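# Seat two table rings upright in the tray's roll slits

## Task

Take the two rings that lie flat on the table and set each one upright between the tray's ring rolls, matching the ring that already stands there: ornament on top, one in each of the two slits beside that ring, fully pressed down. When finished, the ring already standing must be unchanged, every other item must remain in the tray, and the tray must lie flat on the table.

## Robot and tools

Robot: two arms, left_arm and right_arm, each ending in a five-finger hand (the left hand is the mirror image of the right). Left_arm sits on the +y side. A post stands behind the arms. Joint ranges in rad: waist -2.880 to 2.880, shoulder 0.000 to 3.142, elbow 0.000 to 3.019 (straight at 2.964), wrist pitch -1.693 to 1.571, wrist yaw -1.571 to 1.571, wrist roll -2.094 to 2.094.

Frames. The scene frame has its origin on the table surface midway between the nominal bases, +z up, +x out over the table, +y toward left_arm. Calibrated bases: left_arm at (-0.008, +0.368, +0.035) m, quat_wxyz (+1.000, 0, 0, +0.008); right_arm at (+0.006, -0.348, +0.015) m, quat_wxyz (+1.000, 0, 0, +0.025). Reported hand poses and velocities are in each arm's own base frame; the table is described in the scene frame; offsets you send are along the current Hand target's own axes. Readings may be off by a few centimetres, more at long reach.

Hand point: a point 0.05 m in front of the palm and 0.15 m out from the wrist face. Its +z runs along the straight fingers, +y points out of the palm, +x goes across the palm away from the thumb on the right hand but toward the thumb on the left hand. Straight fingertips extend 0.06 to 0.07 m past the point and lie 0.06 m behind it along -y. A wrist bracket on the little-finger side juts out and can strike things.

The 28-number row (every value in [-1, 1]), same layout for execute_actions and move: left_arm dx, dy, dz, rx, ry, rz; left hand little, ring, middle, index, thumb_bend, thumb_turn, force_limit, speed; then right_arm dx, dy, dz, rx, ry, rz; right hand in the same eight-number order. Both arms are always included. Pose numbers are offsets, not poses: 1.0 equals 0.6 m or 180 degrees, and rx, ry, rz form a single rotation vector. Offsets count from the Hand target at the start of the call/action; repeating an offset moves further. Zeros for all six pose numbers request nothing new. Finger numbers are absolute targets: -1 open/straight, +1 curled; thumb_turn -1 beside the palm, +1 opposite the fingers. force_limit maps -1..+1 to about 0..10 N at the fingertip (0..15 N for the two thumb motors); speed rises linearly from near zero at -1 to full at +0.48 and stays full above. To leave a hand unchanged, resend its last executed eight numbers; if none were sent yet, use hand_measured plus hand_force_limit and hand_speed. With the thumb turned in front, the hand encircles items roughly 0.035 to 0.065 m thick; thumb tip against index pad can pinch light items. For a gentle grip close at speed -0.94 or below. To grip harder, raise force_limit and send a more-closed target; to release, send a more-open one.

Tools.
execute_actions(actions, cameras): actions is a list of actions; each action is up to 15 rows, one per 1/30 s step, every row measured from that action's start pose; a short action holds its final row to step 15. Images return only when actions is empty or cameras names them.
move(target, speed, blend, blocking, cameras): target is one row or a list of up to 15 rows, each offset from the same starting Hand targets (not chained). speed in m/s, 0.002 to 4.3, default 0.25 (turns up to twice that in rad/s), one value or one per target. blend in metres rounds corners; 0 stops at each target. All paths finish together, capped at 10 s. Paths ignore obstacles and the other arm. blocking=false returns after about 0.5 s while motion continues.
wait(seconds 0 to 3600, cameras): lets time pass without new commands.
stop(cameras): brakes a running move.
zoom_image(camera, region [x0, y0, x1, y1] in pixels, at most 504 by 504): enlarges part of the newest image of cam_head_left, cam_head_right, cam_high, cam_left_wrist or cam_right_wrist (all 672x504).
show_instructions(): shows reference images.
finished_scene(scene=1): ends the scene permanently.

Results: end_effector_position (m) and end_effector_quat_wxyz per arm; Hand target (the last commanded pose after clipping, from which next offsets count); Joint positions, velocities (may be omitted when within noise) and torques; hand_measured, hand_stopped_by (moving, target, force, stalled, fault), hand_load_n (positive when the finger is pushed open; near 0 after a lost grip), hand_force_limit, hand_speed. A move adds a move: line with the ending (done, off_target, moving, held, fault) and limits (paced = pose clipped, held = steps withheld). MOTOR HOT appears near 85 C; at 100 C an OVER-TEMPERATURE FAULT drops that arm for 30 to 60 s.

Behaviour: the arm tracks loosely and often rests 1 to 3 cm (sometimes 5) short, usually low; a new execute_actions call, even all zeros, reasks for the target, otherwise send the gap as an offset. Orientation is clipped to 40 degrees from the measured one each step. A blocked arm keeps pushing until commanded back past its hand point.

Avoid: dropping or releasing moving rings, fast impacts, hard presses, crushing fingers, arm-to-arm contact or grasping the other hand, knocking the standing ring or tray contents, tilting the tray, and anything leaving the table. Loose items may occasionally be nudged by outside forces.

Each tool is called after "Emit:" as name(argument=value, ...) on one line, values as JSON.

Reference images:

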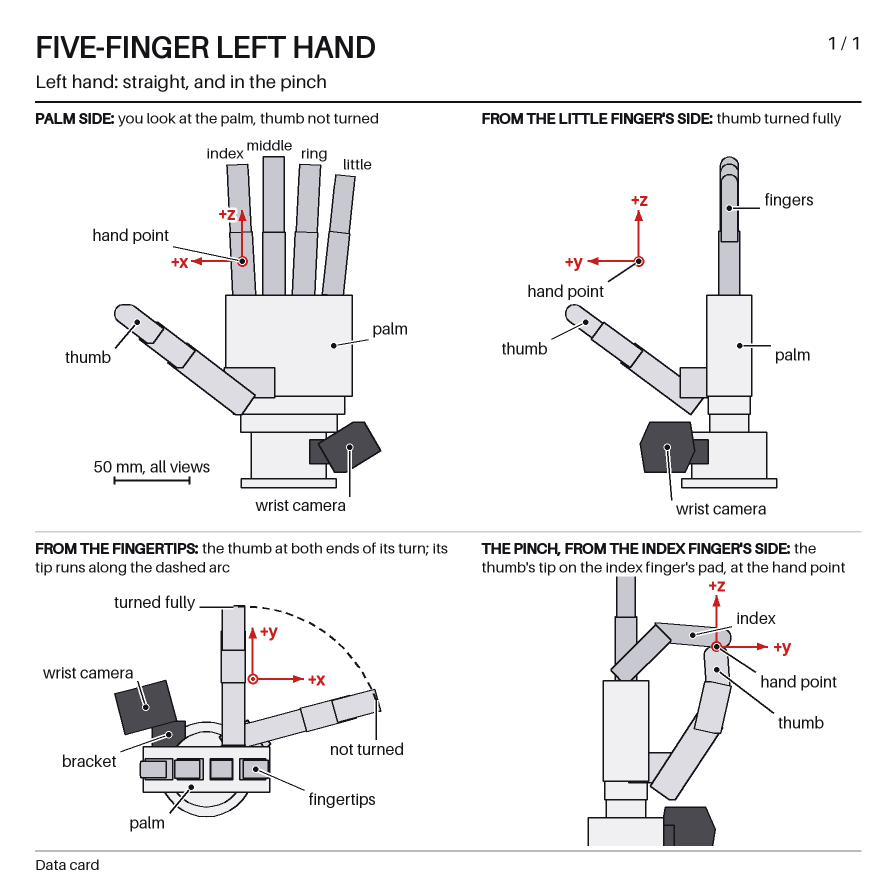

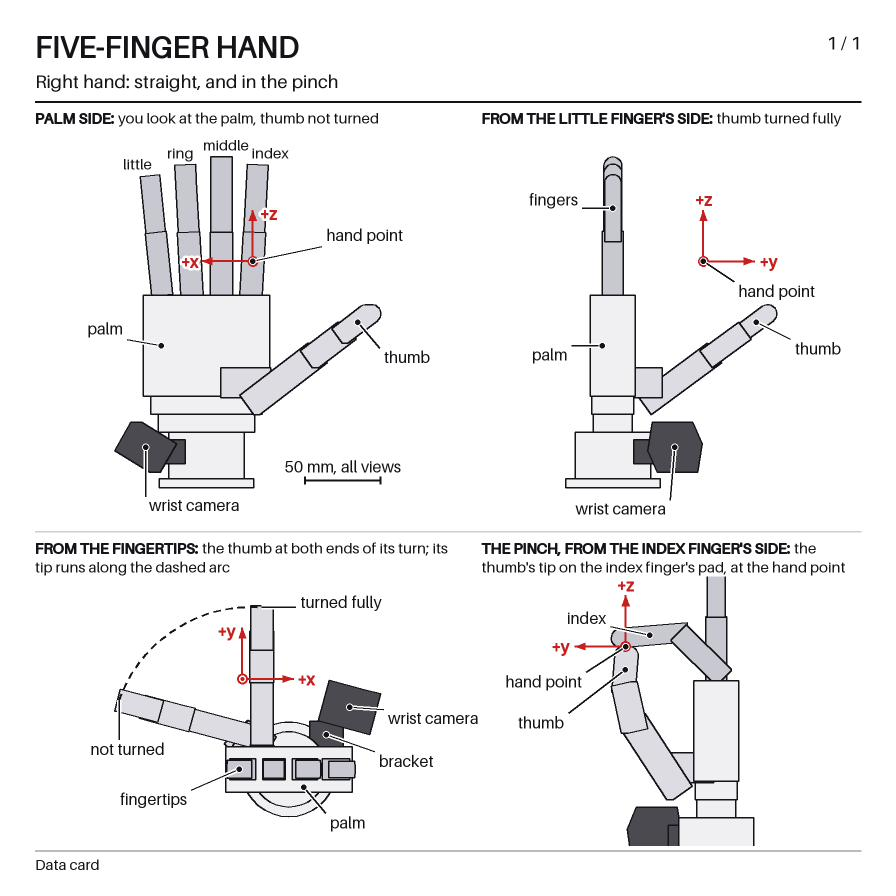

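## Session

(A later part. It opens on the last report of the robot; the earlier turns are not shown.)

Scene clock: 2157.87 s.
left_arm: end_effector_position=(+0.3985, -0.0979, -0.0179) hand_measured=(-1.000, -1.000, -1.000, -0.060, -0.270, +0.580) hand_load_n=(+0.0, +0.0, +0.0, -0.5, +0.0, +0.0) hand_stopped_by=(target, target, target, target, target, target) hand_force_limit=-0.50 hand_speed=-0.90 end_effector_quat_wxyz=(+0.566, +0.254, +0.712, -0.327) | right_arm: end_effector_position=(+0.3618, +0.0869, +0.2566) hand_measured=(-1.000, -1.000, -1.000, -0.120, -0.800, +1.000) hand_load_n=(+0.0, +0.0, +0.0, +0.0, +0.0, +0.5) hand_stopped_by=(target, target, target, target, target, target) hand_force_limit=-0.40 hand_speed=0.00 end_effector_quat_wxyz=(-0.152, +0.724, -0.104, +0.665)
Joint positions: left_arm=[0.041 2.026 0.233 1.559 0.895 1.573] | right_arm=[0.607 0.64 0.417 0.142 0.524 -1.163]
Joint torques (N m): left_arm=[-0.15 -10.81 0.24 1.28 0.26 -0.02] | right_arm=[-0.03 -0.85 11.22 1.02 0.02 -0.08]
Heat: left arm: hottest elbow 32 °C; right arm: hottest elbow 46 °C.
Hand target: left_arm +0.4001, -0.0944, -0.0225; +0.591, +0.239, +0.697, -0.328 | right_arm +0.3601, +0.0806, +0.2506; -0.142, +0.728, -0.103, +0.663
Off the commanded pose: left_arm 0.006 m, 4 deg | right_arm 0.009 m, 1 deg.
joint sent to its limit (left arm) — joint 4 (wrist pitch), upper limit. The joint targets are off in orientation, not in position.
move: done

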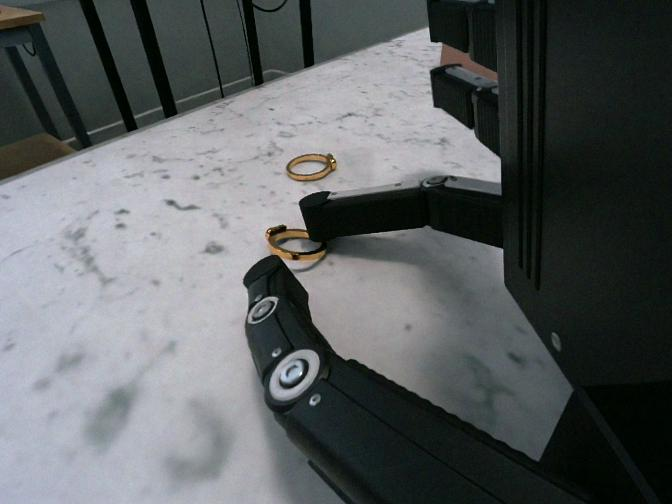

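Emit:
move(target=[[0,0,0,0,0,0,-1,-1,-1,-0.15,-0.29,0.8,-0.5,-0.7,0,0,0,0,0,0,-1,-1,-1,-0.12,-0.8,1,-0.4,0],[-0.033,-0.0058,-0.0029,0,0,0,-1,-1,-1,-0.15,-0.29,0.8,-0.5,-0.7,0,0,0,0,0,0,-1,-1,-1,-0.12,-0.8,1,-0.4,0]], speed=[0.05,0.05], cameras=["cam_left_wrist"])

Emit:
zoom_image(camera="cam_left_wrist", region=[230, 190, 370, 330])

Scene clock: 2162.00 s.
left_arm: end_effector_position=(+0.4009, -0.0972, -0.0061) hand_measured=(-1.000, -1.000, -1.000, -0.150, -0.290, +0.800) hand_load_n=(+0.0, +0.0, +0.0, +0.0, +0.0, +0.0) hand_stopped_by=(target, target, target, target, target, target) hand_force_limit=-0.50 hand_speed=-0.70 end_effector_quat_wxyz=(+0.574, +0.251, +0.707, -0.327) | right_arm: end_effector_position=(+0.3618, +0.0869, +0.2566) hand_measured=(-1.000, -1.000, -1.000, -0.120, -0.800, +1.000) hand_load_n=(+0.0, +0.0, +0.0, +0.0, +0.0, +0.5) hand_stopped_by=(target, target, target, target, target, target) hand_force_limit=-0.40 hand_speed=0.00 end_effector_quat_wxyz=(-0.152, +0.724, -0.104, +0.665)
Joint positions: left_arm=[0.042 1.989 0.227 1.56 0.891 1.552] | right_arm=[0.607 0.64 0.417 0.142 0.524 -1.163]
Joint torques (N m): left_arm=[-0.97 -12.75 -0.66 1.68 0.07 -0.11] | right_arm=[0.09 -1.08 11.26 1.18 0.02 -0.14]
Heat: left arm: hottest elbow 32 °C; right arm: hottest elbow 46 °C.
Hand target: left_arm +0.4000, -0.0943, -0.0024; +0.591, +0.239, +0.697, -0.328 | right_arm +0.3601, +0.0806, +0.2506; -0.142, +0.728, -0.103, +0.663
Off the commanded pose: left_arm 0.005 m, 3 deg | right_arm 0.009 m, 1 deg.
joint sent to its limit (left arm) — joint 4 (wrist pitch), upper limit. The joint targets still meet the commanded pose.
move: off_target (left_arm)

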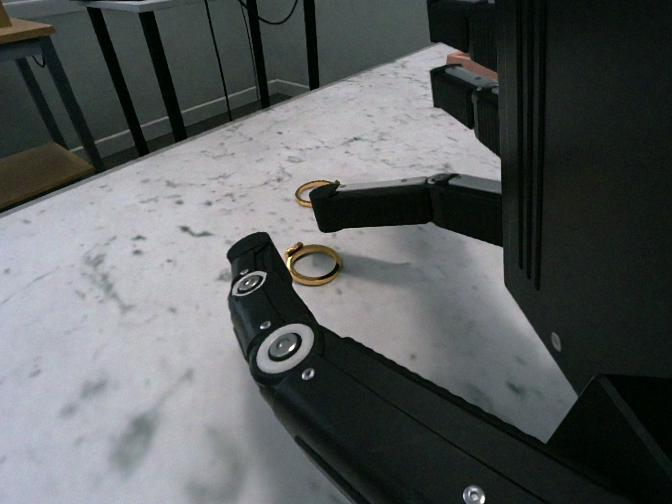

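Scaled by 3.600.

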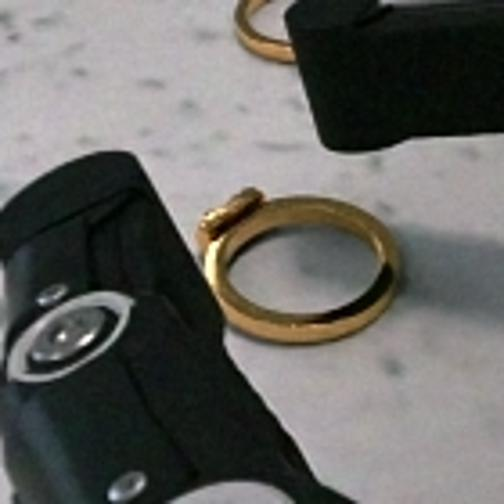

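Emit:
move(target=[[-0.0203,-0.0036,-0.0018,0,0,0,-1,-1,-1,-0.15,-0.29,0.8,-0.5,-0.6,0,0,0,0,0,0,-1,-1,-1,-0.12,-0.8,1,-0.4,0],[-0.017,-0.0243,0.0415,0.0786,0.0031,0.006,-1,-1,-1,-0.15,-0.29,0.8,-0.5,-0.6,0,0,0,0,0,0,-1,-1,-1,-0.12,-0.8,1,-0.4,0],[0.0112,-0.0045,0.0305,0.0786,0.0031,0.006,-1,-1,-1,-0.12,-0.29,0.8,-0.5,-0.6,0,0,0,0,0,0,-1,-1,-1,-0.12,-0.8,1,-0.4,0]], speed=[0.06,0.08,0.06], cameras=["cam_left_wrist"])

Emit:
zoom_image(camera="cam_left_wrist", region=[230, 190, 370, 330])

Scene clock: 2173.37 s.
left_arm: end_effector_position=(+0.4056, -0.1144, -0.0083) hand_measured=(-1.000, -1.000, -1.000, -0.120, -0.290, +0.800) hand_load_n=(+0.0, +0.0, +0.0, -0.5, +0.0, +0.5) hand_stopped_by=(target, target, target, target, target, target) hand_force_limit=-0.50 hand_speed=-0.60 end_effector_quat_wxyz=(+0.549, +0.318, +0.655, -0.409) | right_arm: end_effector_position=(+0.3618, +0.0869, +0.2566) hand_measured=(-1.000, -1.000, -1.000, -0.120, -0.800, +1.000) hand_load_n=(+0.0, +0.0, +0.0, +0.0, +0.0, +0.5) hand_stopped_by=(target, target, target, target, target, target) hand_force_limit=-0.40 hand_speed=0.00 end_effector_quat_wxyz=(-0.152, +0.724, -0.104, +0.665)
Joint positions: left_arm=[0.116 2.049 0.327 1.551 1.204 1.542] | right_arm=[0.607 0.64 0.417 0.142 0.524 -1.163]
Joint torques (N m): left_arm=[0.32 -11.52 0.83 1.69 0.29 0.11] | right_arm=[-0.03 -0.44 11.23 1.11 0.02 -0.1]
Heat: left arm: hottest elbow 32 °C; right arm: hottest elbow 46 °C.
Hand target: left_arm +0.4091, -0.1100, -0.0101; +0.557, +0.318, +0.652, -0.404 | right_arm +0.3601, +0.0806, +0.2506; -0.142, +0.728, -0.103, +0.663
Off the commanded pose: left_arm 0.006 m, 1 deg | right_arm 0.009 m, 1 deg.
joint sent to its limit (left arm) — joint 4 (wrist pitch), upper limit. The joint targets still meet the commanded pose.
move: done

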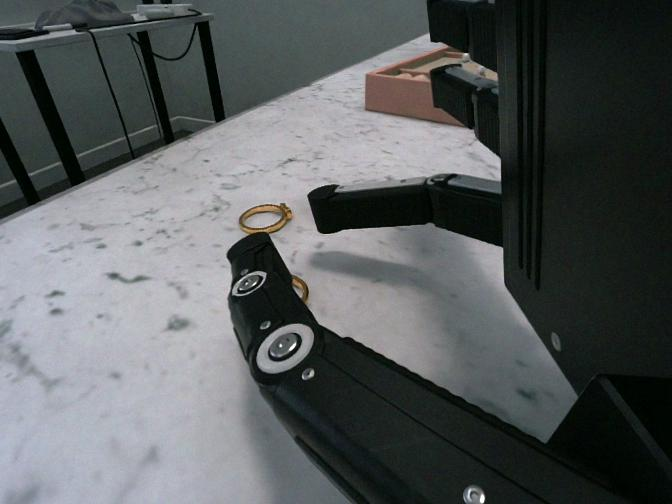

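Scaled by 3.600.

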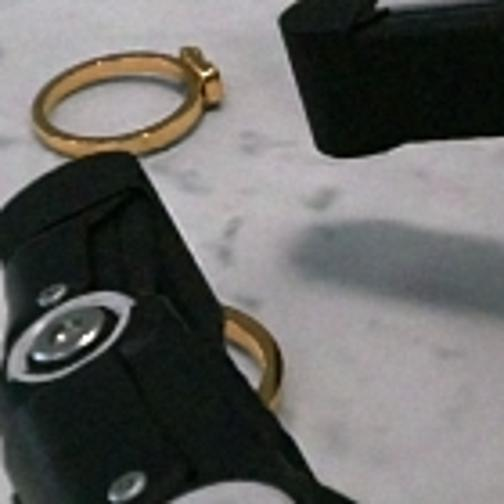

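Emit:
move(target=[[-0.017,-0.0028,0.0088,0,0,0,-1,-1,-1,-0.12,-0.29,0.8,-0.5,-0.6,0,0,0,0,0,0,-1,-1,-1,-0.12,-0.8,1,-0.4,0],[0.0167,0.0118,-0.005,0,0,0,-1,-1,-1,-0.12,-0.29,0.8,-0.5,-0.6,0,0,0,0,0,0,-1,-1,-1,-0.12,-0.8,1,-0.4,0]], speed=[0.06,0.05], cameras=["cam_left_wrist"])

Emit:
zoom_image(camera="cam_left_wrist", region=[230, 190, 370, 330])

Scene clock: 2178.40 s.
left_arm: end_effector_position=(+0.4092, -0.1088, -0.0191) hand_measured=(-1.000, -1.000, -1.000, -0.120, -0.290, +0.800) hand_load_n=(+0.0, +0.0, +0.0, +0.0, +0.0, +0.0) hand_stopped_by=(target, target, target, target, target, target) hand_force_limit=-0.50 hand_speed=-0.60 end_effector_quat_wxyz=(+0.548, +0.319, +0.656, -0.409) | right_arm: end_effector_position=(+0.3618, +0.0869, +0.2566) hand_measured=(-1.000, -1.000, -1.000, -0.120, -0.800, +1.000) hand_load_n=(+0.0, +0.0, +0.0, +0.0, +0.0, +0.0) hand_stopped_by=(target, target, target, target, target, target) hand_force_limit=-0.40 hand_speed=0.00 end_effector_quat_wxyz=(-0.152, +0.724, -0.104, +0.665)
Joint positions: left_arm=[0.134 2.09 0.349 1.551 1.223 1.562] | right_arm=[0.607 0.64 0.417 0.142 0.524 -1.163]
Joint torques (N m): left_arm=[0.21 -11.28 0.58 1.51 0.29 0.08] | right_arm=[-0.15 -0.73 11.14 1.05 0.04 -0.08]
Heat: left arm: hottest elbow 32 °C; right arm: hottest elbow 46 °C.
Hand target: left_arm +0.4121, -0.1044, -0.0210; +0.557, +0.318, +0.652, -0.404 | right_arm +0.3601, +0.0806, +0.2506; -0.142, +0.728, -0.103, +0.663
Off the commanded pose: left_arm 0.006 m, 1 deg | right_arm 0.009 m, 1 deg.
joint sent to its limit (left arm) — joint 4 (wrist pitch), upper limit. The joint targets still meet the commanded pose.
move: done

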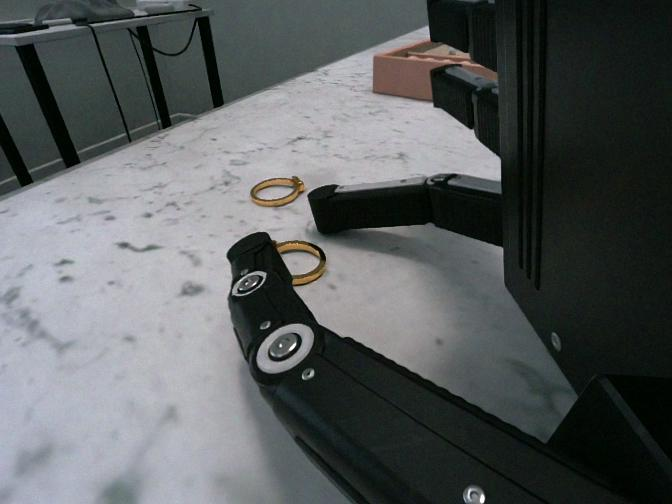

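Scaled by 3.600.

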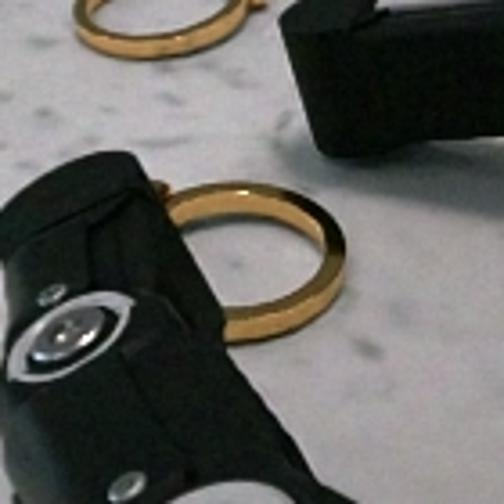

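Emit:
move(target=[[0.0034,0.0007,-0.0018,0,0,0,-1,-1,-1,-0.08,-0.3,0.66,-0.5,-0.8,0,0,0,0,0,0,-1,-1,-1,-0.12,-0.8,1,-0.4,0],[0.0034,0.0007,-0.0018,0,0,0,-1,-1,-1,-0.02,-0.25,0.64,-0.5,-0.8,0,0,0,0,0,0,-1,-1,-1,-0.12,-0.8,1,-0.4,0]], speed=[0.05,0.05], cameras=["cam_left_wrist"])

Emit:
zoom_image(camera="cam_left_wrist", region=[230, 190, 370, 330])

Scene clock: 2184.23 s.
left_arm: end_effector_position=(+0.4093, -0.1079, -0.0200) hand_measured=(-1.000, -1.000, -1.000, -0.020, -0.250, +0.640) hand_load_n=(+0.0, +0.0, +0.0, +0.0, -0.5, +0.0) hand_stopped_by=(target, target, target, target, target, target) hand_force_limit=-0.50 hand_speed=-0.80 end_effector_quat_wxyz=(+0.549, +0.322, +0.655, -0.408) | right_arm: end_effector_position=(+0.3618, +0.0869, +0.2566) hand_measured=(-1.000, -1.000, -1.000, -0.120, -0.800, +1.000) hand_load_n=(+0.0, +0.0, +0.0, +0.0, +0.0, +0.0) hand_stopped_by=(target, target, target, target, target, target) hand_force_limit=-0.40 hand_speed=0.00 end_effector_quat_wxyz=(-0.152, +0.724, -0.104, +0.665)
Joint positions: left_arm=[0.138 2.095 0.35 1.551 1.228 1.571] | right_arm=[0.607 0.64 0.417 0.142 0.524 -1.163]
Joint torques (N m): left_arm=[0.21 -11.69 0.54 1.7 0.26 0.04] | right_arm=[-0.03 -0.73 11.08 1.07 0 -0.12]
Heat: left arm: hottest elbow 32 °C; right arm: hottest elbow 46 °C.
Hand target: left_arm +0.4116, -0.1034, -0.0230; +0.557, +0.318, +0.652, -0.404 | right_arm +0.3601, +0.0806, +0.2506; -0.142, +0.728, -0.103, +0.663
Off the commanded pose: left_arm 0.006 m, 1 deg | right_arm 0.009 m, 1 deg.
joint sent to its limit (left arm) — joint 4 (wrist pitch), upper limit. The joint targets still meet the commanded pose.
move: done

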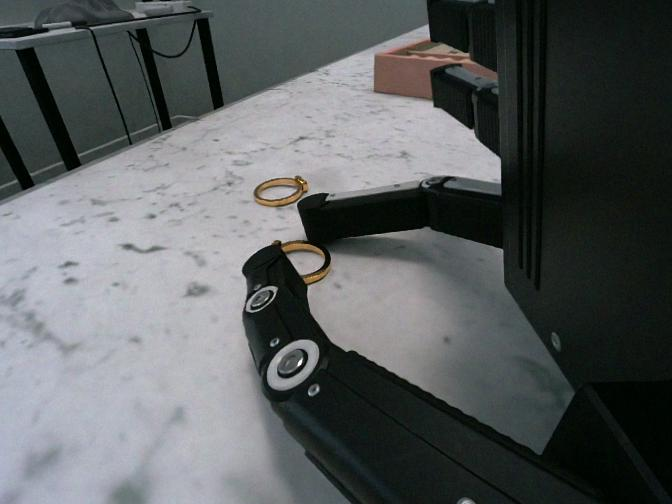

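Scaled by 3.600.

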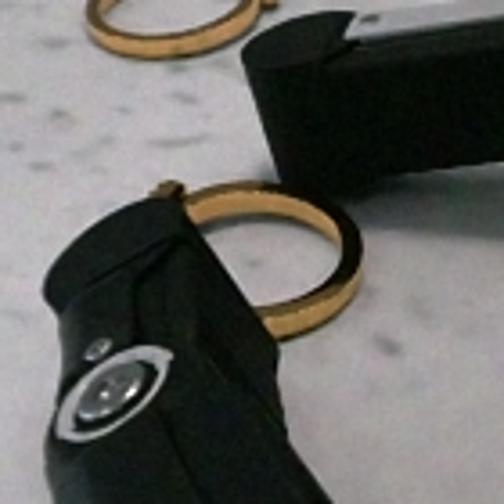

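Emit:
move(target=[[0,0,0,0,0,0,-1,-1,-1,0.12,-0.25,0.64,-0.5,-0.94,0,0,0,0,0,0,-1,-1,-1,-0.12,-0.8,1,-0.4,0]], cameras=["cam_left_wrist"])

Emit:
zoom_image(camera="cam_left_wrist", region=[230, 190, 370, 330])

Scene clock: 2187.00 s.
left_arm: end_effector_position=(+0.4094, -0.1081, -0.0190) hand_measured=(-1.000, -1.000, -1.000, +0.120, -0.250, +0.640) hand_load_n=(+0.0, +0.0, -0.5, +2.0, +0.5, -2.5) hand_stopped_by=(target, target, target, target, target, target) hand_force_limit=-0.50 hand_speed=-0.94 end_effector_quat_wxyz=(+0.551, +0.326, +0.652, -0.406) | right_arm: end_effector_position=(+0.3618, +0.0869, +0.2566) hand_measured=(-1.000, -1.000, -1.000, -0.120, -0.800, +1.000) hand_load_n=(+0.0, +0.5, +0.0, +0.0, +0.0, +0.0) hand_stopped_by=(target, target, target, target, target, target) hand_force_limit=-0.40 hand_speed=0.00 end_effector_quat_wxyz=(-0.152, +0.724, -0.104, +0.665)
Joint positions: left_arm=[0.138 2.095 0.35 1.554 1.23 1.58] | right_arm=[0.607 0.64 0.417 0.142 0.524 -1.163]
Joint torques (N m): left_arm=[0.15 -11.11 0.4 1.57 0.2 -0.05] | right_arm=[-0.67 -0.62 11.25 1.14 0.02 -0.11]
Heat: left arm: hottest elbow 32 °C; right arm: hottest elbow 46 °C.
Hand target: left_arm +0.4116, -0.1034, -0.0230; +0.557, +0.319, +0.652, -0.404 | right_arm +0.3601, +0.0806, +0.2506; -0.142, +0.728, -0.103, +0.663
Off the commanded pose: left_arm 0.007 m, 1 deg | right_arm 0.009 m, 1 deg.
joint sent to its limit (left arm) — joint 4 (wrist pitch), upper limit. The joint targets still meet the commanded pose.
move: done

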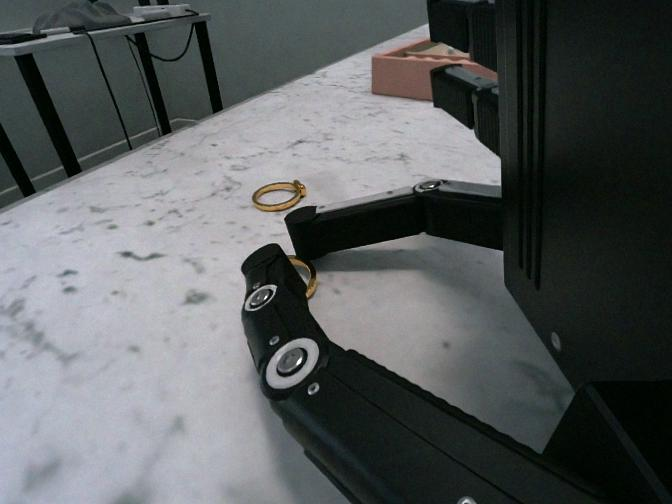

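Scaled by 3.600.

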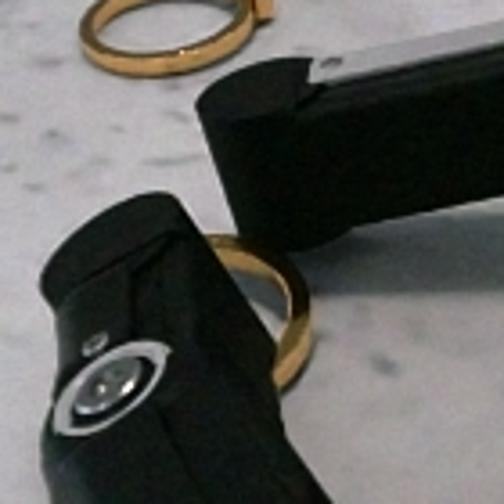

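Emit:
move(target=[[0,0,0,0,0,0,-1,-1,-1,-0.12,-0.3,0.66,-0.5,-0.8,0,0,0,0,0,0,-1,-1,-1,-0.12,-0.8,1,-0.4,0]], cameras=["cam_left_wrist"])

Emit:
zoom_image(camera="cam_left_wrist", region=[230, 190, 370, 330])

Scene clock: 2189.87 s.
left_arm: end_effector_position=(+0.4094, -0.1081, -0.0190) hand_measured=(-1.000, -1.000, -1.000, -0.120, -0.300, +0.660) hand_load_n=(+0.0, +0.0, +0.0, +0.0, -0.5, -1.0) hand_stopped_by=(target, target, target, target, target, target) hand_force_limit=-0.50 hand_speed=-0.80 end_effector_quat_wxyz=(+0.551, +0.326, +0.652, -0.406) | right_arm: end_effector_position=(+0.3618, +0.0869, +0.2566) hand_measured=(-1.000, -1.000, -1.000, -0.120, -0.800, +1.000) hand_load_n=(+0.0, +0.0, +0.0, +0.0, +0.0, +0.5) hand_stopped_by=(target, target, target, target, target, target) hand_force_limit=-0.40 hand_speed=0.00 end_effector_quat_wxyz=(-0.152, +0.724, -0.104, +0.665)
Joint positions: left_arm=[0.138 2.095 0.35 1.554 1.23 1.58] | right_arm=[0.607 0.64 0.417 0.142 0.524 -1.163]
Joint torques (N m): left_arm=[0.09 -11.58 0.49 1.44 0.2 -0.02] | right_arm=[0.09 -0.91 11.19 1.07 0.03 -0.12]
Heat: left arm: hottest elbow 32 °C; right arm: hottest elbow 46 °C.
Hand target: left_arm +0.4116, -0.1034, -0.0230; +0.557, +0.319, +0.652, -0.404 | right_arm +0.3601, +0.0806, +0.2506; -0.142, +0.728, -0.103, +0.663
Off the commanded pose: left_arm 0.007 m, 1 deg | right_arm 0.009 m, 1 deg.
joint sent to its limit (left arm) — joint 4 (wrist pitch), upper limit. The joint targets still meet the commanded pose.
move: done

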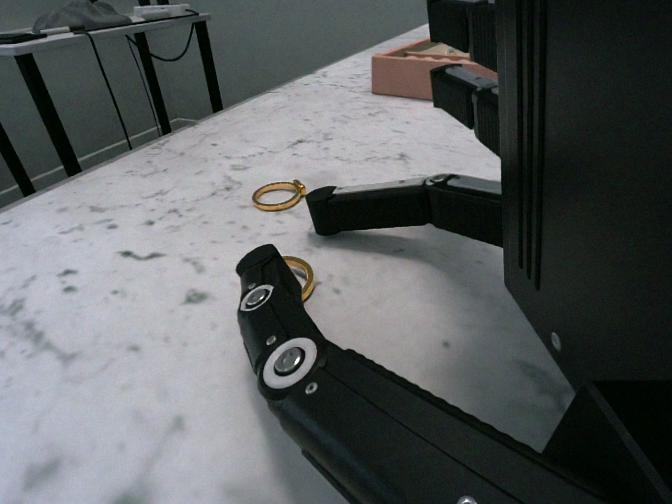

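Scaled by 3.600.

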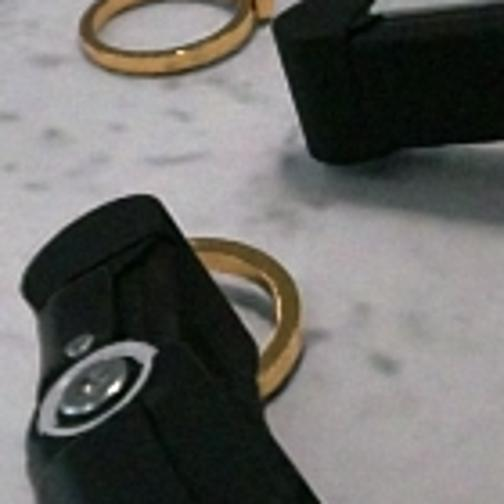

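Emit:
move(target=[[0,0,0,0,0,0,-1,-1,-1,-0.12,-0.3,0.82,-0.5,-0.6,0,0,0,0,0,0,-1,-1,-1,-0.12,-0.8,1,-0.4,0],[-0.0246,-0.0043,-0.0013,0,0,0,-1,-1,-1,-0.12,-0.3,0.82,-0.5,-0.6,0,0,0,0,0,0,-1,-1,-1,-0.12,-0.8,1,-0.4,0],[-0.0278,-0.0062,0.0008,0,0,0,-1,-1,-1,-0.12,-0.3,0.82,-0.5,-0.6,0,0,0,0,0,0,-1,-1,-1,-0.12,-0.8,1,-0.4,0],[0.0043,0.0082,-0.0127,0,0,0,-1,-1,-1,-0.12,-0.3,0.82,-0.5,-0.6,0,0,0,0,0,0,-1,-1,-1,-0.12,-0.8,1,-0.4,0]], speed=[0.05,0.06,0.06,0.05], cameras=["cam_left_wrist"])

Emit:
zoom_image(camera="cam_left_wrist", region=[230, 190, 370, 330])

Scene clock: 2195.93 s.
left_arm: end_effector_position=(+0.4100, -0.0992, -0.0211) hand_measured=(-1.000, -1.000, -1.000, -0.120, -0.300, +0.820) hand_load_n=(+0.0, +0.0, +0.0, +0.0, +0.0, +0.5) hand_stopped_by=(target, target, target, target, target, target) hand_force_limit=-0.50 hand_speed=-0.60 end_effector_quat_wxyz=(+0.552, +0.323, +0.652, -0.408) | right_arm: end_effector_position=(+0.3618, +0.0869, +0.2566) hand_measured=(-1.000, -1.000, -1.000, -0.120, -0.800, +1.000) hand_load_n=(+0.0, +0.0, +0.0, +0.0, +0.0, +0.0) hand_stopped_by=(target, target, target, target, target, target) hand_force_limit=-0.40 hand_speed=0.00 end_effector_quat_wxyz=(-0.152, +0.724, -0.104, +0.665)
Joint positions: left_arm=[0.169 2.106 0.357 1.555 1.26 1.579] | right_arm=[0.607 0.64 0.417 0.142 0.524 -1.163]
Joint torques (N m): left_arm=[0.32 -12.22 0.42 1.4 0.2 0.09] | right_arm=[0.09 -0.91 11.14 1.06 0 -0.13]
Heat: left arm: hottest elbow 32 °C; right arm: hottest elbow 46 °C.
Hand target: left_arm +0.4117, -0.0944, -0.0261; +0.557, +0.318, +0.652, -0.404 | right_arm +0.3601, +0.0806, +0.2506; -0.142, +0.728, -0.103, +0.663
Off the commanded pose: left_arm 0.007 m, 1 deg | right_arm 0.009 m, 1 deg.
joint sent to its limit (left arm) — joint 4 (wrist pitch), upper limit. The joint targets still meet the commanded pose.
move: done

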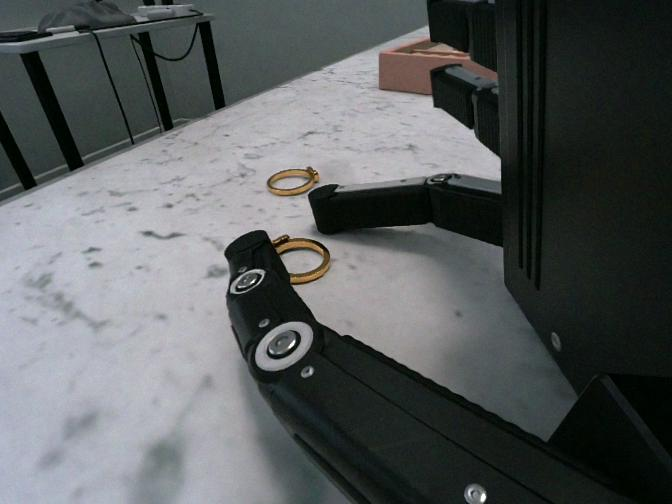

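Scaled by 3.600.

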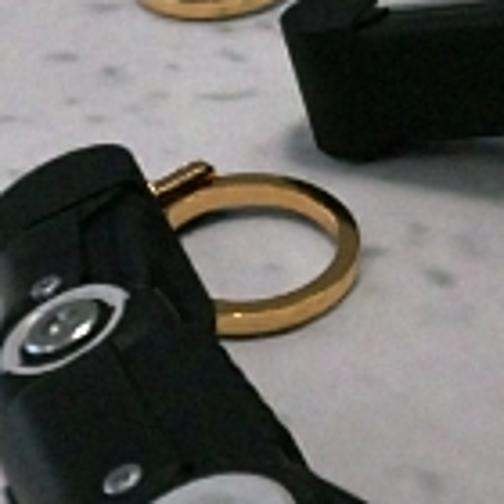

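Emit:
move(target=[[0,0,0,0,0,0,-1,-1,-1,-0.12,-0.3,0.62,-0.5,-0.7,0,0,0,0,0,0,-1,-1,-1,-0.12,-0.8,1,-0.4,0],[0,0,0,0,0,0,-1,-1,-1,-0.06,-0.26,0.62,-0.5,-0.8,0,0,0,0,0,0,-1,-1,-1,-0.12,-0.8,1,-0.4,0]], cameras=["cam_left_wrist"])

Emit:
zoom_image(camera="cam_left_wrist", region=[230, 190, 370, 330])

Scene clock: 2199.20 s.
left_arm: end_effector_position=(+0.4113, -0.0985, -0.0201) hand_measured=(-1.000, -1.000, -1.000, -0.060, -0.260, +0.620) hand_load_n=(+0.0, +0.0, +0.0, +0.0, +0.0, -0.5) hand_stopped_by=(target, target, target, target, target, target) hand_force_limit=-0.50 hand_speed=-0.80 end_effector_quat_wxyz=(+0.555, +0.327, +0.650, -0.404) | right_arm: end_effector_position=(+0.3618, +0.0869, +0.2566) hand_measured=(-1.000, -1.000, -1.000, -0.120, -0.800, +1.000) hand_load_n=(+0.0, +0.0, +0.0, +0.0, +0.0, +0.0) hand_stopped_by=(target, target, target, target, target, target) hand_force_limit=-0.40 hand_speed=0.00 end_effector_quat_wxyz=(-0.152, +0.724, -0.104, +0.665)
Joint positions: left_arm=[0.171 2.106 0.359 1.557 1.261 1.589] | right_arm=[0.607 0.64 0.417 0.142 0.524 -1.163]
Joint torques (N m): left_arm=[-0.21 -12.28 0.31 1.44 0.2 0] | right_arm=[0.15 -0.91 11.18 0.99 0.01 -0.08]
Heat: left arm: hottest elbow 32 °C; right arm: hottest elbow 46 °C.
Hand target: left_arm +0.4118, -0.0944, -0.0260; +0.557, +0.318, +0.652, -0.404 | right_arm +0.3601, +0.0806, +0.2506; -0.142, +0.728, -0.103, +0.663
Off the commanded pose: left_arm 0.007 m, 1 deg | right_arm 0.009 m, 1 deg.
joint sent to its limit (left arm) — joint 4 (wrist pitch), upper limit. The joint targets still meet the commanded pose.
move: done

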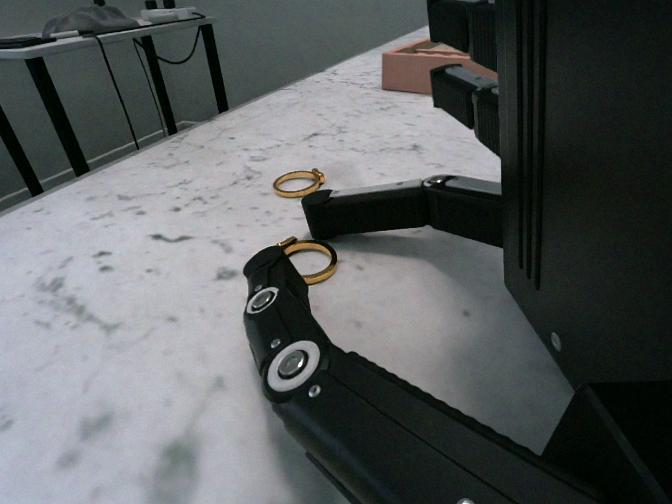

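Scaled by 3.600.

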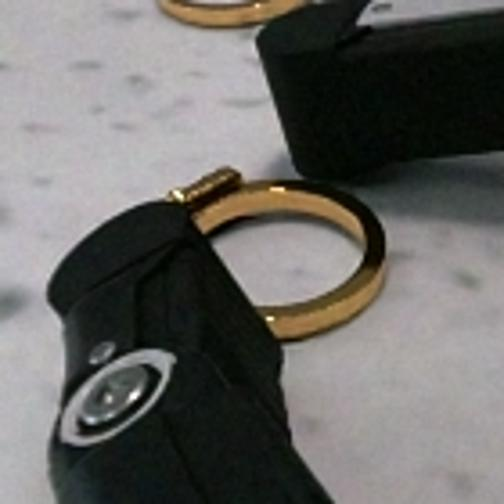

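Emit:
move(target=[[0,0,0,0,0,0,-1,-1,-1,-0.12,-0.3,0.82,-0.5,-0.6,0,0,0,0,0,0,-1,-1,-1,-0.12,-0.8,1,-0.4,0],[-0.0328,-0.0058,-0.0017,0,0,0,-1,-1,-1,-0.12,-0.3,0.82,-0.5,-0.6,0,0,0,0,0,0,-1,-1,-1,-0.12,-0.8,1,-0.4,0],[-0.0313,-0.019,0.0132,0,0,0,-1,-1,-1,-0.12,-0.3,0.82,-0.5,-0.6,0,0,0,0,0,0,-1,-1,-1,-0.12,-0.8,1,-0.4,0],[0.001,-0.0052,-0.0002,0,0,0,-1,-1,-1,-0.12,-0.3,0.82,-0.5,-0.6,0,0,0,0,0,0,-1,-1,-1,-0.12,-0.8,1,-0.4,0],[0.001,-0.0052,-0.0002,0,0,0,-1,-1,-1,-0.12,-0.3,0.61,-0.5,-0.7,0,0,0,0,0,0,-1,-1,-1,-0.12,-0.8,1,-0.4,0],[0.001,-0.0052,-0.0002,0,0,0,-1,-1,-1,-0.04,-0.25,0.61,-0.5,-0.8,0,0,0,0,0,0,-1,-1,-1,-0.12,-0.8,1,-0.4,0]], speed=[0.05,0.06,0.06,0.06,0.05,0.05], cameras=["cam_left_wrist"])

Emit:
zoom_image(camera="cam_left_wrist", region=[230, 190, 370, 330])

Scene clock: 2208.40 s.
left_arm: end_effector_position=(+0.4079, -0.1003, -0.0203) hand_measured=(-1.000, -1.000, -1.000, -0.040, -0.250, +0.610) hand_load_n=(+0.0, +0.0, +0.0, +0.0, -1.0, -1.0) hand_stopped_by=(target, target, target, target, target, target) hand_force_limit=-0.50 hand_speed=-0.80 end_effector_quat_wxyz=(+0.553, +0.327, +0.651, -0.405) | right_arm: end_effector_position=(+0.3618, +0.0869, +0.2566) hand_measured=(-1.000, -1.000, -1.000, -0.120, -0.800, +1.000) hand_load_n=(+0.0, +0.0, +0.0, +0.0, +0.0, +0.5) hand_stopped_by=(target, target, target, target, target, target) hand_force_limit=-0.40 hand_speed=0.00 end_effector_quat_wxyz=(-0.152, +0.724, -0.104, +0.665)
Joint positions: left_arm=[0.167 2.104 0.35 1.555 1.258 1.595] | right_arm=[0.607 0.64 0.417 0.142 0.524 -1.163]
Joint torques (N m): left_arm=[0.38 -11.93 0.46 1.35 0.23 -0.01] | right_arm=[-0.26 -0.73 11.11 1.07 0.04 -0.1]
Heat: left arm: hottest elbow 32 °C; right arm: hottest elbow 46 °C.
Hand target: left_arm +0.4089, -0.0957, -0.0261; +0.557, +0.318, +0.652, -0.404 | right_arm +0.3601, +0.0806, +0.2506; -0.142, +0.728, -0.103, +0.663
Off the commanded pose: left_arm 0.007 m, 1 deg | right_arm 0.009 m, 1 deg.
joint sent to its limit (left arm) — joint 4 (wrist pitch), upper limit. The joint targets still meet the commanded pose.
move: done

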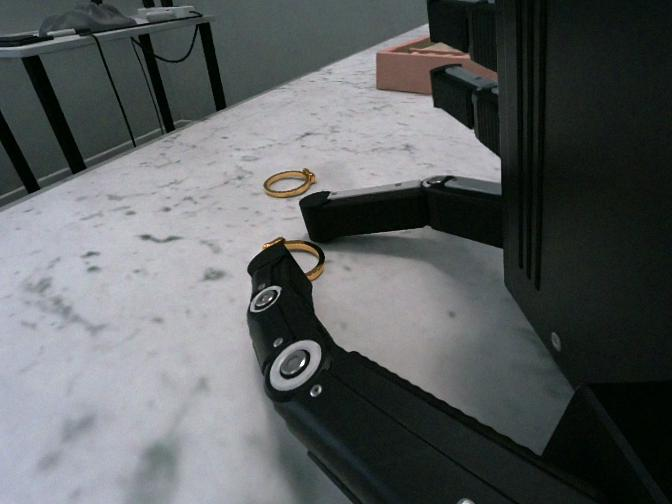

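Scaled by 3.600.

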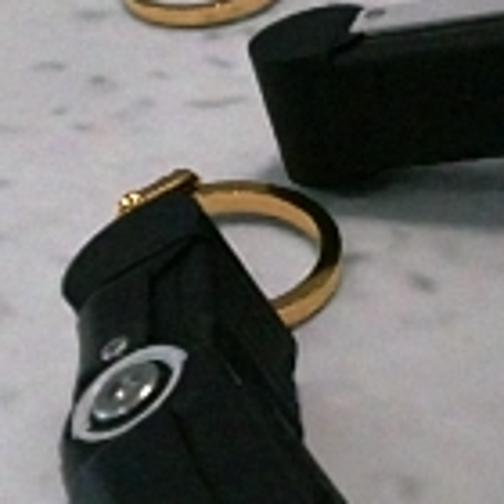

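Emit:
move(target=[[0,0,0,0,0,0,-1,-1,-1,0.04,-0.25,0.61,-0.6,-0.94,0,0,0,0,0,0,-1,-1,-1,-0.12,-0.8,1,-0.4,0]], cameras=["cam_left_wrist"])

Emit:
zoom_image(camera="cam_left_wrist", region=[230, 190, 370, 330])

Scene clock: 2210.40 s.
left_arm: end_effector_position=(+0.4079, -0.1002, -0.0203) hand_measured=(-1.000, -1.000, -1.000, +0.038, -0.250, +0.610) hand_load_n=(+0.0, +0.0, +0.0, +2.0, +0.5, -2.0) hand_stopped_by=(target, target, target, force, target, target) hand_force_limit=-0.60 hand_speed=-0.94 end_effector_quat_wxyz=(+0.553, +0.327, +0.650, -0.404) | right_arm: end_effector_position=(+0.3618, +0.0869, +0.2566) hand_measured=(-1.000, -1.000, -1.000, -0.120, -0.800, +1.000) hand_load_n=(+0.0, +0.0, +0.0, +0.0, +0.0, +0.0) hand_stopped_by=(target, target, target, target, target, target) hand_force_limit=-0.40 hand_speed=0.00 end_effector_quat_wxyz=(-0.152, +0.724, -0.104, +0.665)
Joint positions: left_arm=[0.167 2.104 0.35 1.555 1.258 1.595] | right_arm=[0.607 0.64 0.417 0.142 0.524 -1.163]
Joint torques (N m): left_arm=[-0.73 -11.22 0.05 1.33 0.19 -0.05] | right_arm=[-0.15 -1.03 11.17 1.16 0 -0.1]
Heat: left arm: hottest elbow 32 °C; right arm: hottest elbow 46 °C.
Hand target: left_arm +0.4089, -0.0957, -0.0261; +0.557, +0.318, +0.652, -0.404 | right_arm +0.3601, +0.0806, +0.2506; -0.142, +0.728, -0.103, +0.663
Off the commanded pose: left_arm 0.007 m, 1 deg | right_arm 0.009 m, 1 deg.
joint sent to its limit (left arm) — joint 4 (wrist pitch), upper limit. The joint targets still meet the commanded pose.
move: done

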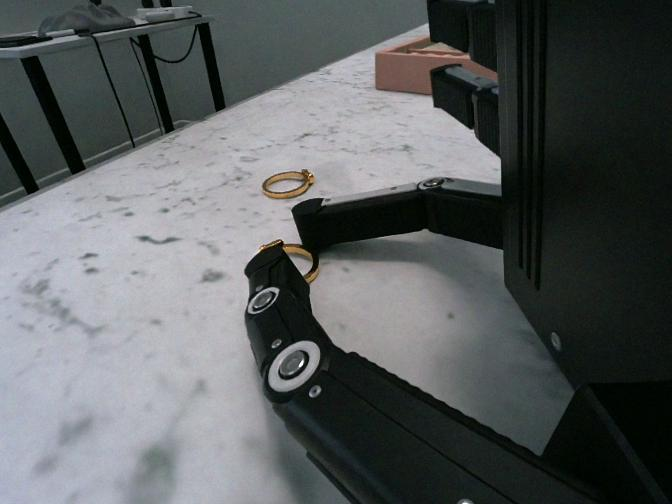

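Scaled by 3.600.

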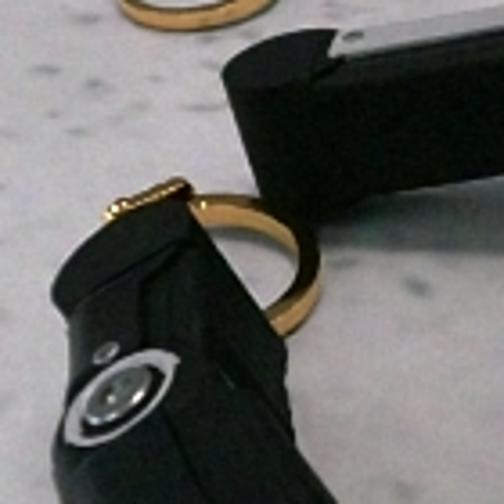

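Emit:
move(target=[[0,0,0,0,0,0,-1,-1,-1,0.12,-0.25,0.61,-0.45,-0.94,0,0,0,0,0,0,-1,-1,-1,-0.12,-0.8,1,-0.4,0]])

Emit:
move(target=[[0,0,0,0,0,0,-1,-1,-1,0.14,-0.25,0.61,-0.3,-0.94,0,0,0,0,0,0,-1,-1,-1,-0.12,-0.8,1,-0.4,0]], cameras=["cam_left_wrist"])

Emit:
zoom_image(camera="cam_left_wrist", region=[230, 190, 370, 330])

Scene clock: 2214.33 s.
left_arm: end_effector_position=(+0.4079, -0.1003, -0.0202) hand_measured=(-1.000, -1.000, -1.000, +0.054, -0.250, +0.610) hand_load_n=(+0.0, +0.0, +0.0, +3.0, +0.5, -2.5) hand_stopped_by=(target, target, target, force, target, target) hand_force_limit=-0.45 hand_speed=-0.94 end_effector_quat_wxyz=(+0.553, +0.328, +0.650, -0.404) | right_arm: end_effector_position=(+0.3618, +0.0869, +0.2566) hand_measured=(-1.000, -1.000, -1.000, -0.120, -0.800, +1.000) hand_load_n=(-0.5, +0.0, +0.5, +0.0, +0.0, +0.0) hand_stopped_by=(target, target, target, target, target, target) hand_force_limit=-0.40 hand_speed=0.00 end_effector_quat_wxyz=(-0.152, +0.724, -0.104, +0.665)
Joint positions: left_arm=[0.167 2.104 0.35 1.555 1.259 1.596] | right_arm=[0.607 0.64 0.417 0.142 0.524 -1.163]
Joint torques (N m): left_arm=[-0.09 -11.52 0.38 1.44 0.13 -0.04] | right_arm=[-0.15 -0.62 11.34 1.18 -0.03 -0.11]
Heat: left arm: hottest elbow 31 °C; right arm: hottest elbow 46 °C.
Hand target: left_arm +0.4088, -0.0957, -0.0261; +0.557, +0.318, +0.652, -0.404 | right_arm +0.3601, +0.0806, +0.2506; -0.142, +0.728, -0.103, +0.663
Off the commanded pose: left_arm 0.008 m, 1 deg | right_arm 0.009 m, 1 deg.
joint sent to its limit (left arm) — joint 4 (wrist pitch), upper limit. The joint targets still meet the commanded pose.
move: done

Scene clock: 2214.83 s.
left_arm: end_effector_position=(+0.4079, -0.1003, -0.0202) hand_measured=(-1.000, -1.000, -1.000, +0.058, -0.250, +0.610) hand_load_n=(+0.0, +0.0, +0.0, +3.5, +1.0, -2.5) hand_stopped_by=(target, target, target, force, target, target) hand_force_limit=-0.30 hand_speed=-0.94 end_effector_quat_wxyz=(+0.554, +0.328, +0.650, -0.404) | right_arm: end_effector_position=(+0.3618, +0.0869, +0.2566) hand_measured=(-1.000, -1.000, -1.000, -0.120, -0.800, +1.000) hand_load_n=(+0.0, +0.0, +0.0, +0.0, +0.0, +0.0) hand_stopped_by=(target, target, target, target, target, target) hand_force_limit=-0.40 hand_speed=0.00 end_effector_quat_wxyz=(-0.152, +0.724, -0.104, +0.665)
Joint positions: left_arm=[0.167 2.104 0.35 1.555 1.259 1.596] | right_arm=[0.607 0.64 0.417 0.142 0.524 -1.163]
Joint torques (N m): left_arm=[0.38 -10.87 0.34 1.47 0.16 -0.06] | right_arm=[-0.15 -0.62 11.29 1.13 0.01 -0.13]
Heat: left arm: hottest elbow 31 °C; right arm: hottest elbow 46 °C.
Hand target: left_arm +0.4089, -0.0957, -0.0261; +0.557, +0.318, +0.652, -0.404 | right_arm +0.3601, +0.0806, +0.2506; -0.142, +0.728, -0.103, +0.663
Off the commanded pose: left_arm 0.007 m, 1 deg | right_arm 0.009 m, 1 deg.
joint sent to its limit (left arm) — joint 4 (wrist pitch), upper limit. The joint targets still meet the commanded pose.
move: done

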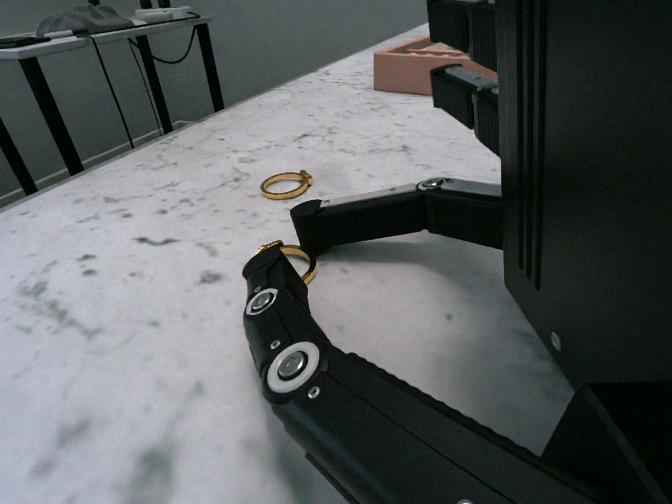

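Scaled by 3.600.

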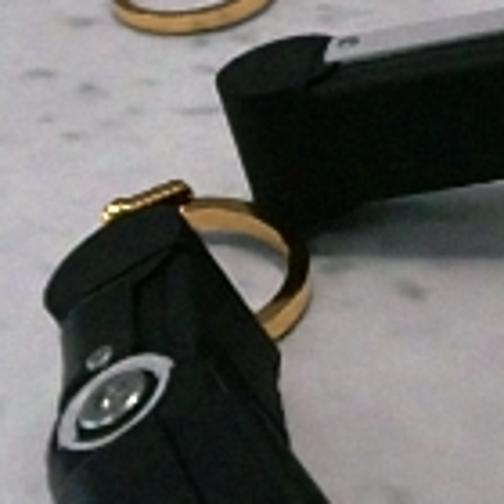

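Emit:
move(target=[[-0.05,-0.0088,-0.0027,0,0,0,-1,-1,-1,0.14,-0.25,0.61,-0.3,-0.94,0,0,0,0,0,0,-1,-1,-1,-0.12,-0.8,1,-0.4,0]], speed=[0.05], cameras=["cam_left_wrist"])

Emit:
zoom_image(camera="cam_left_wrist", region=[230, 190, 370, 330])

Scene clock: 2217.90 s.
left_arm: end_effector_position=(+0.4094, -0.1001, +0.0015) hand_measured=(-1.000, -1.000, -1.000, +0.058, -0.250, +0.610) hand_load_n=(+0.0, +0.0, +0.0, +0.0, +0.0, +0.0) hand_stopped_by=(target, target, target, force, target, target) hand_force_limit=-0.30 hand_speed=-0.94 end_effector_quat_wxyz=(+0.557, +0.325, +0.648, -0.405) | right_arm: end_effector_position=(+0.3618, +0.0869, +0.2566) hand_measured=(-1.000, -1.000, -1.000, -0.120, -0.800, +1.000) hand_load_n=(+0.0, +0.0, +0.0, +0.0, +0.5, +0.5) hand_stopped_by=(target, target, target, target, target, target) hand_force_limit=-0.40 hand_speed=0.00 end_effector_quat_wxyz=(-0.152, +0.724, -0.104, +0.665)
Joint positions: left_arm=[0.167 2.011 0.333 1.509 1.257 1.567] | right_arm=[0.607 0.64 0.417 0.142 0.524 -1.163]
Joint torques (N m): left_arm=[0.09 -14.39 -0.18 0.83 0.11 -0.13] | right_arm=[-0.32 -1.26 11.19 1.03 0.01 -0.12]
Heat: left arm: hottest elbow 31 °C; right arm: hottest elbow 46 °C.
Hand target: left_arm +0.4089, -0.0957, +0.0044; +0.557, +0.318, +0.652, -0.404 | right_arm +0.3601, +0.0806, +0.2506; -0.142, +0.728, -0.103, +0.663
Off the commanded pose: left_arm 0.005 m, 1 deg | right_arm 0.009 m, 1 deg.
move: done

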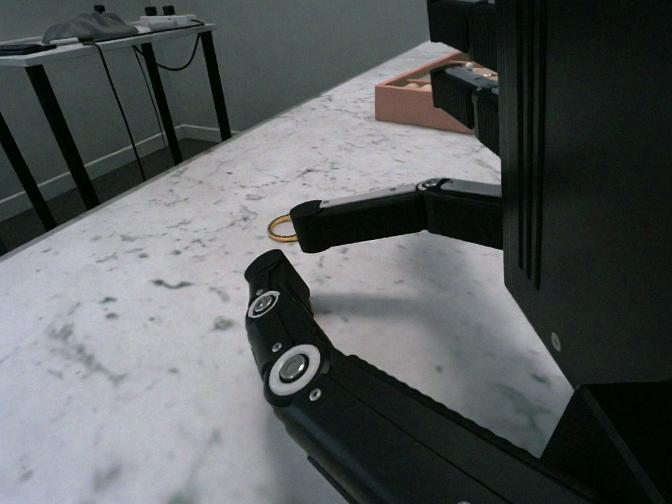

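Scaled by 3.600.

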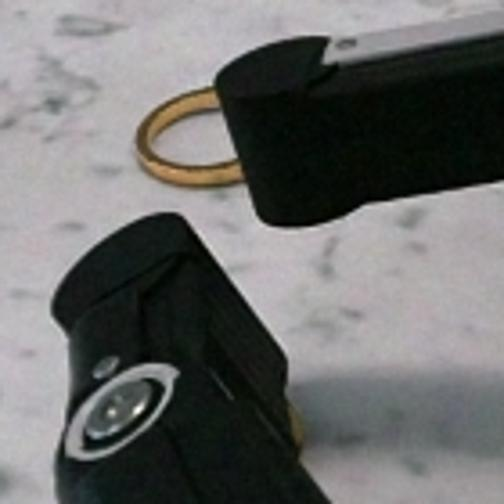

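Emit:
move(target=[[0,0,0,0,0,0,-1,-1,-1,-0.12,-0.4,0.9,-0.5,-0.6,0,0,0,0,0,0,-1,-1,-1,-0.12,-0.8,1,-0.4,0]], cameras=["cam_left_wrist"])

Emit:
zoom_image(camera="cam_left_wrist", region=[230, 220, 370, 360])

Scene clock: 2221.27 s.
left_arm: end_effector_position=(+0.4094, -0.1001, +0.0014) hand_measured=(-1.000, -1.000, -1.000, -0.120, -0.400, +0.900) hand_load_n=(+0.0, +0.0, +0.0, +0.0, +0.0, +0.0) hand_stopped_by=(target, target, target, target, target, target) hand_force_limit=-0.50 hand_speed=-0.60 end_effector_quat_wxyz=(+0.556, +0.325, +0.649, -0.406) | right_arm: end_effector_position=(+0.3618, +0.0869, +0.2566) hand_measured=(-1.000, -1.000, -1.000, -0.120, -0.800, +1.000) hand_load_n=(+0.0, +0.0, +0.0, +0.0, +0.0, +0.5) hand_stopped_by=(target, target, target, target, target, target) hand_force_limit=-0.40 hand_speed=0.00 end_effector_quat_wxyz=(-0.152, +0.724, -0.104, +0.665)
Joint positions: left_arm=[0.167 2.01 0.333 1.507 1.257 1.567] | right_arm=[0.607 0.64 0.417 0.142 0.524 -1.163]
Joint torques (N m): left_arm=[0.26 -14.27 -0.25 0.92 0.17 -0.12] | right_arm=[0.09 -0.85 11.15 1.1 0.06 -0.1]
Heat: left arm: hottest elbow 31 °C; right arm: hottest elbow 46 °C.
Hand target: left_arm +0.4089, -0.0957, +0.0044; +0.557, +0.318, +0.652, -0.404 | right_arm +0.3601, +0.0806, +0.2506; -0.142, +0.728, -0.103, +0.663
Off the commanded pose: left_arm 0.005 m, 1 deg | right_arm 0.009 m, 1 deg.
move: done

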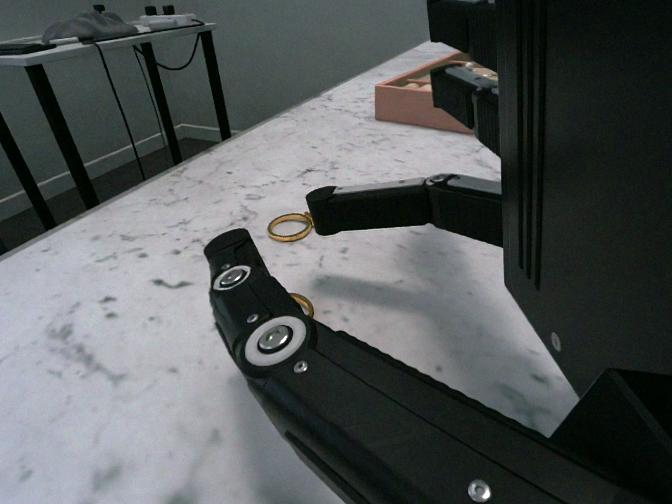

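Scaled by 3.600.

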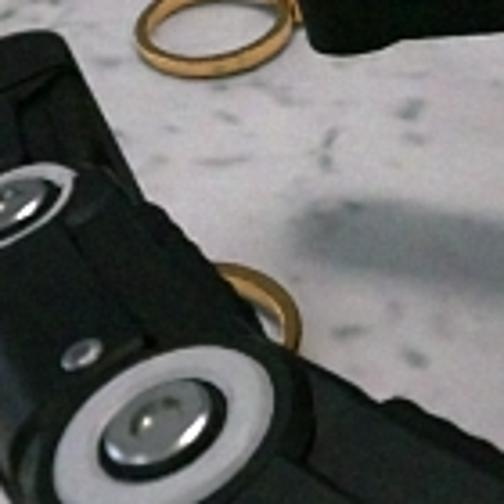

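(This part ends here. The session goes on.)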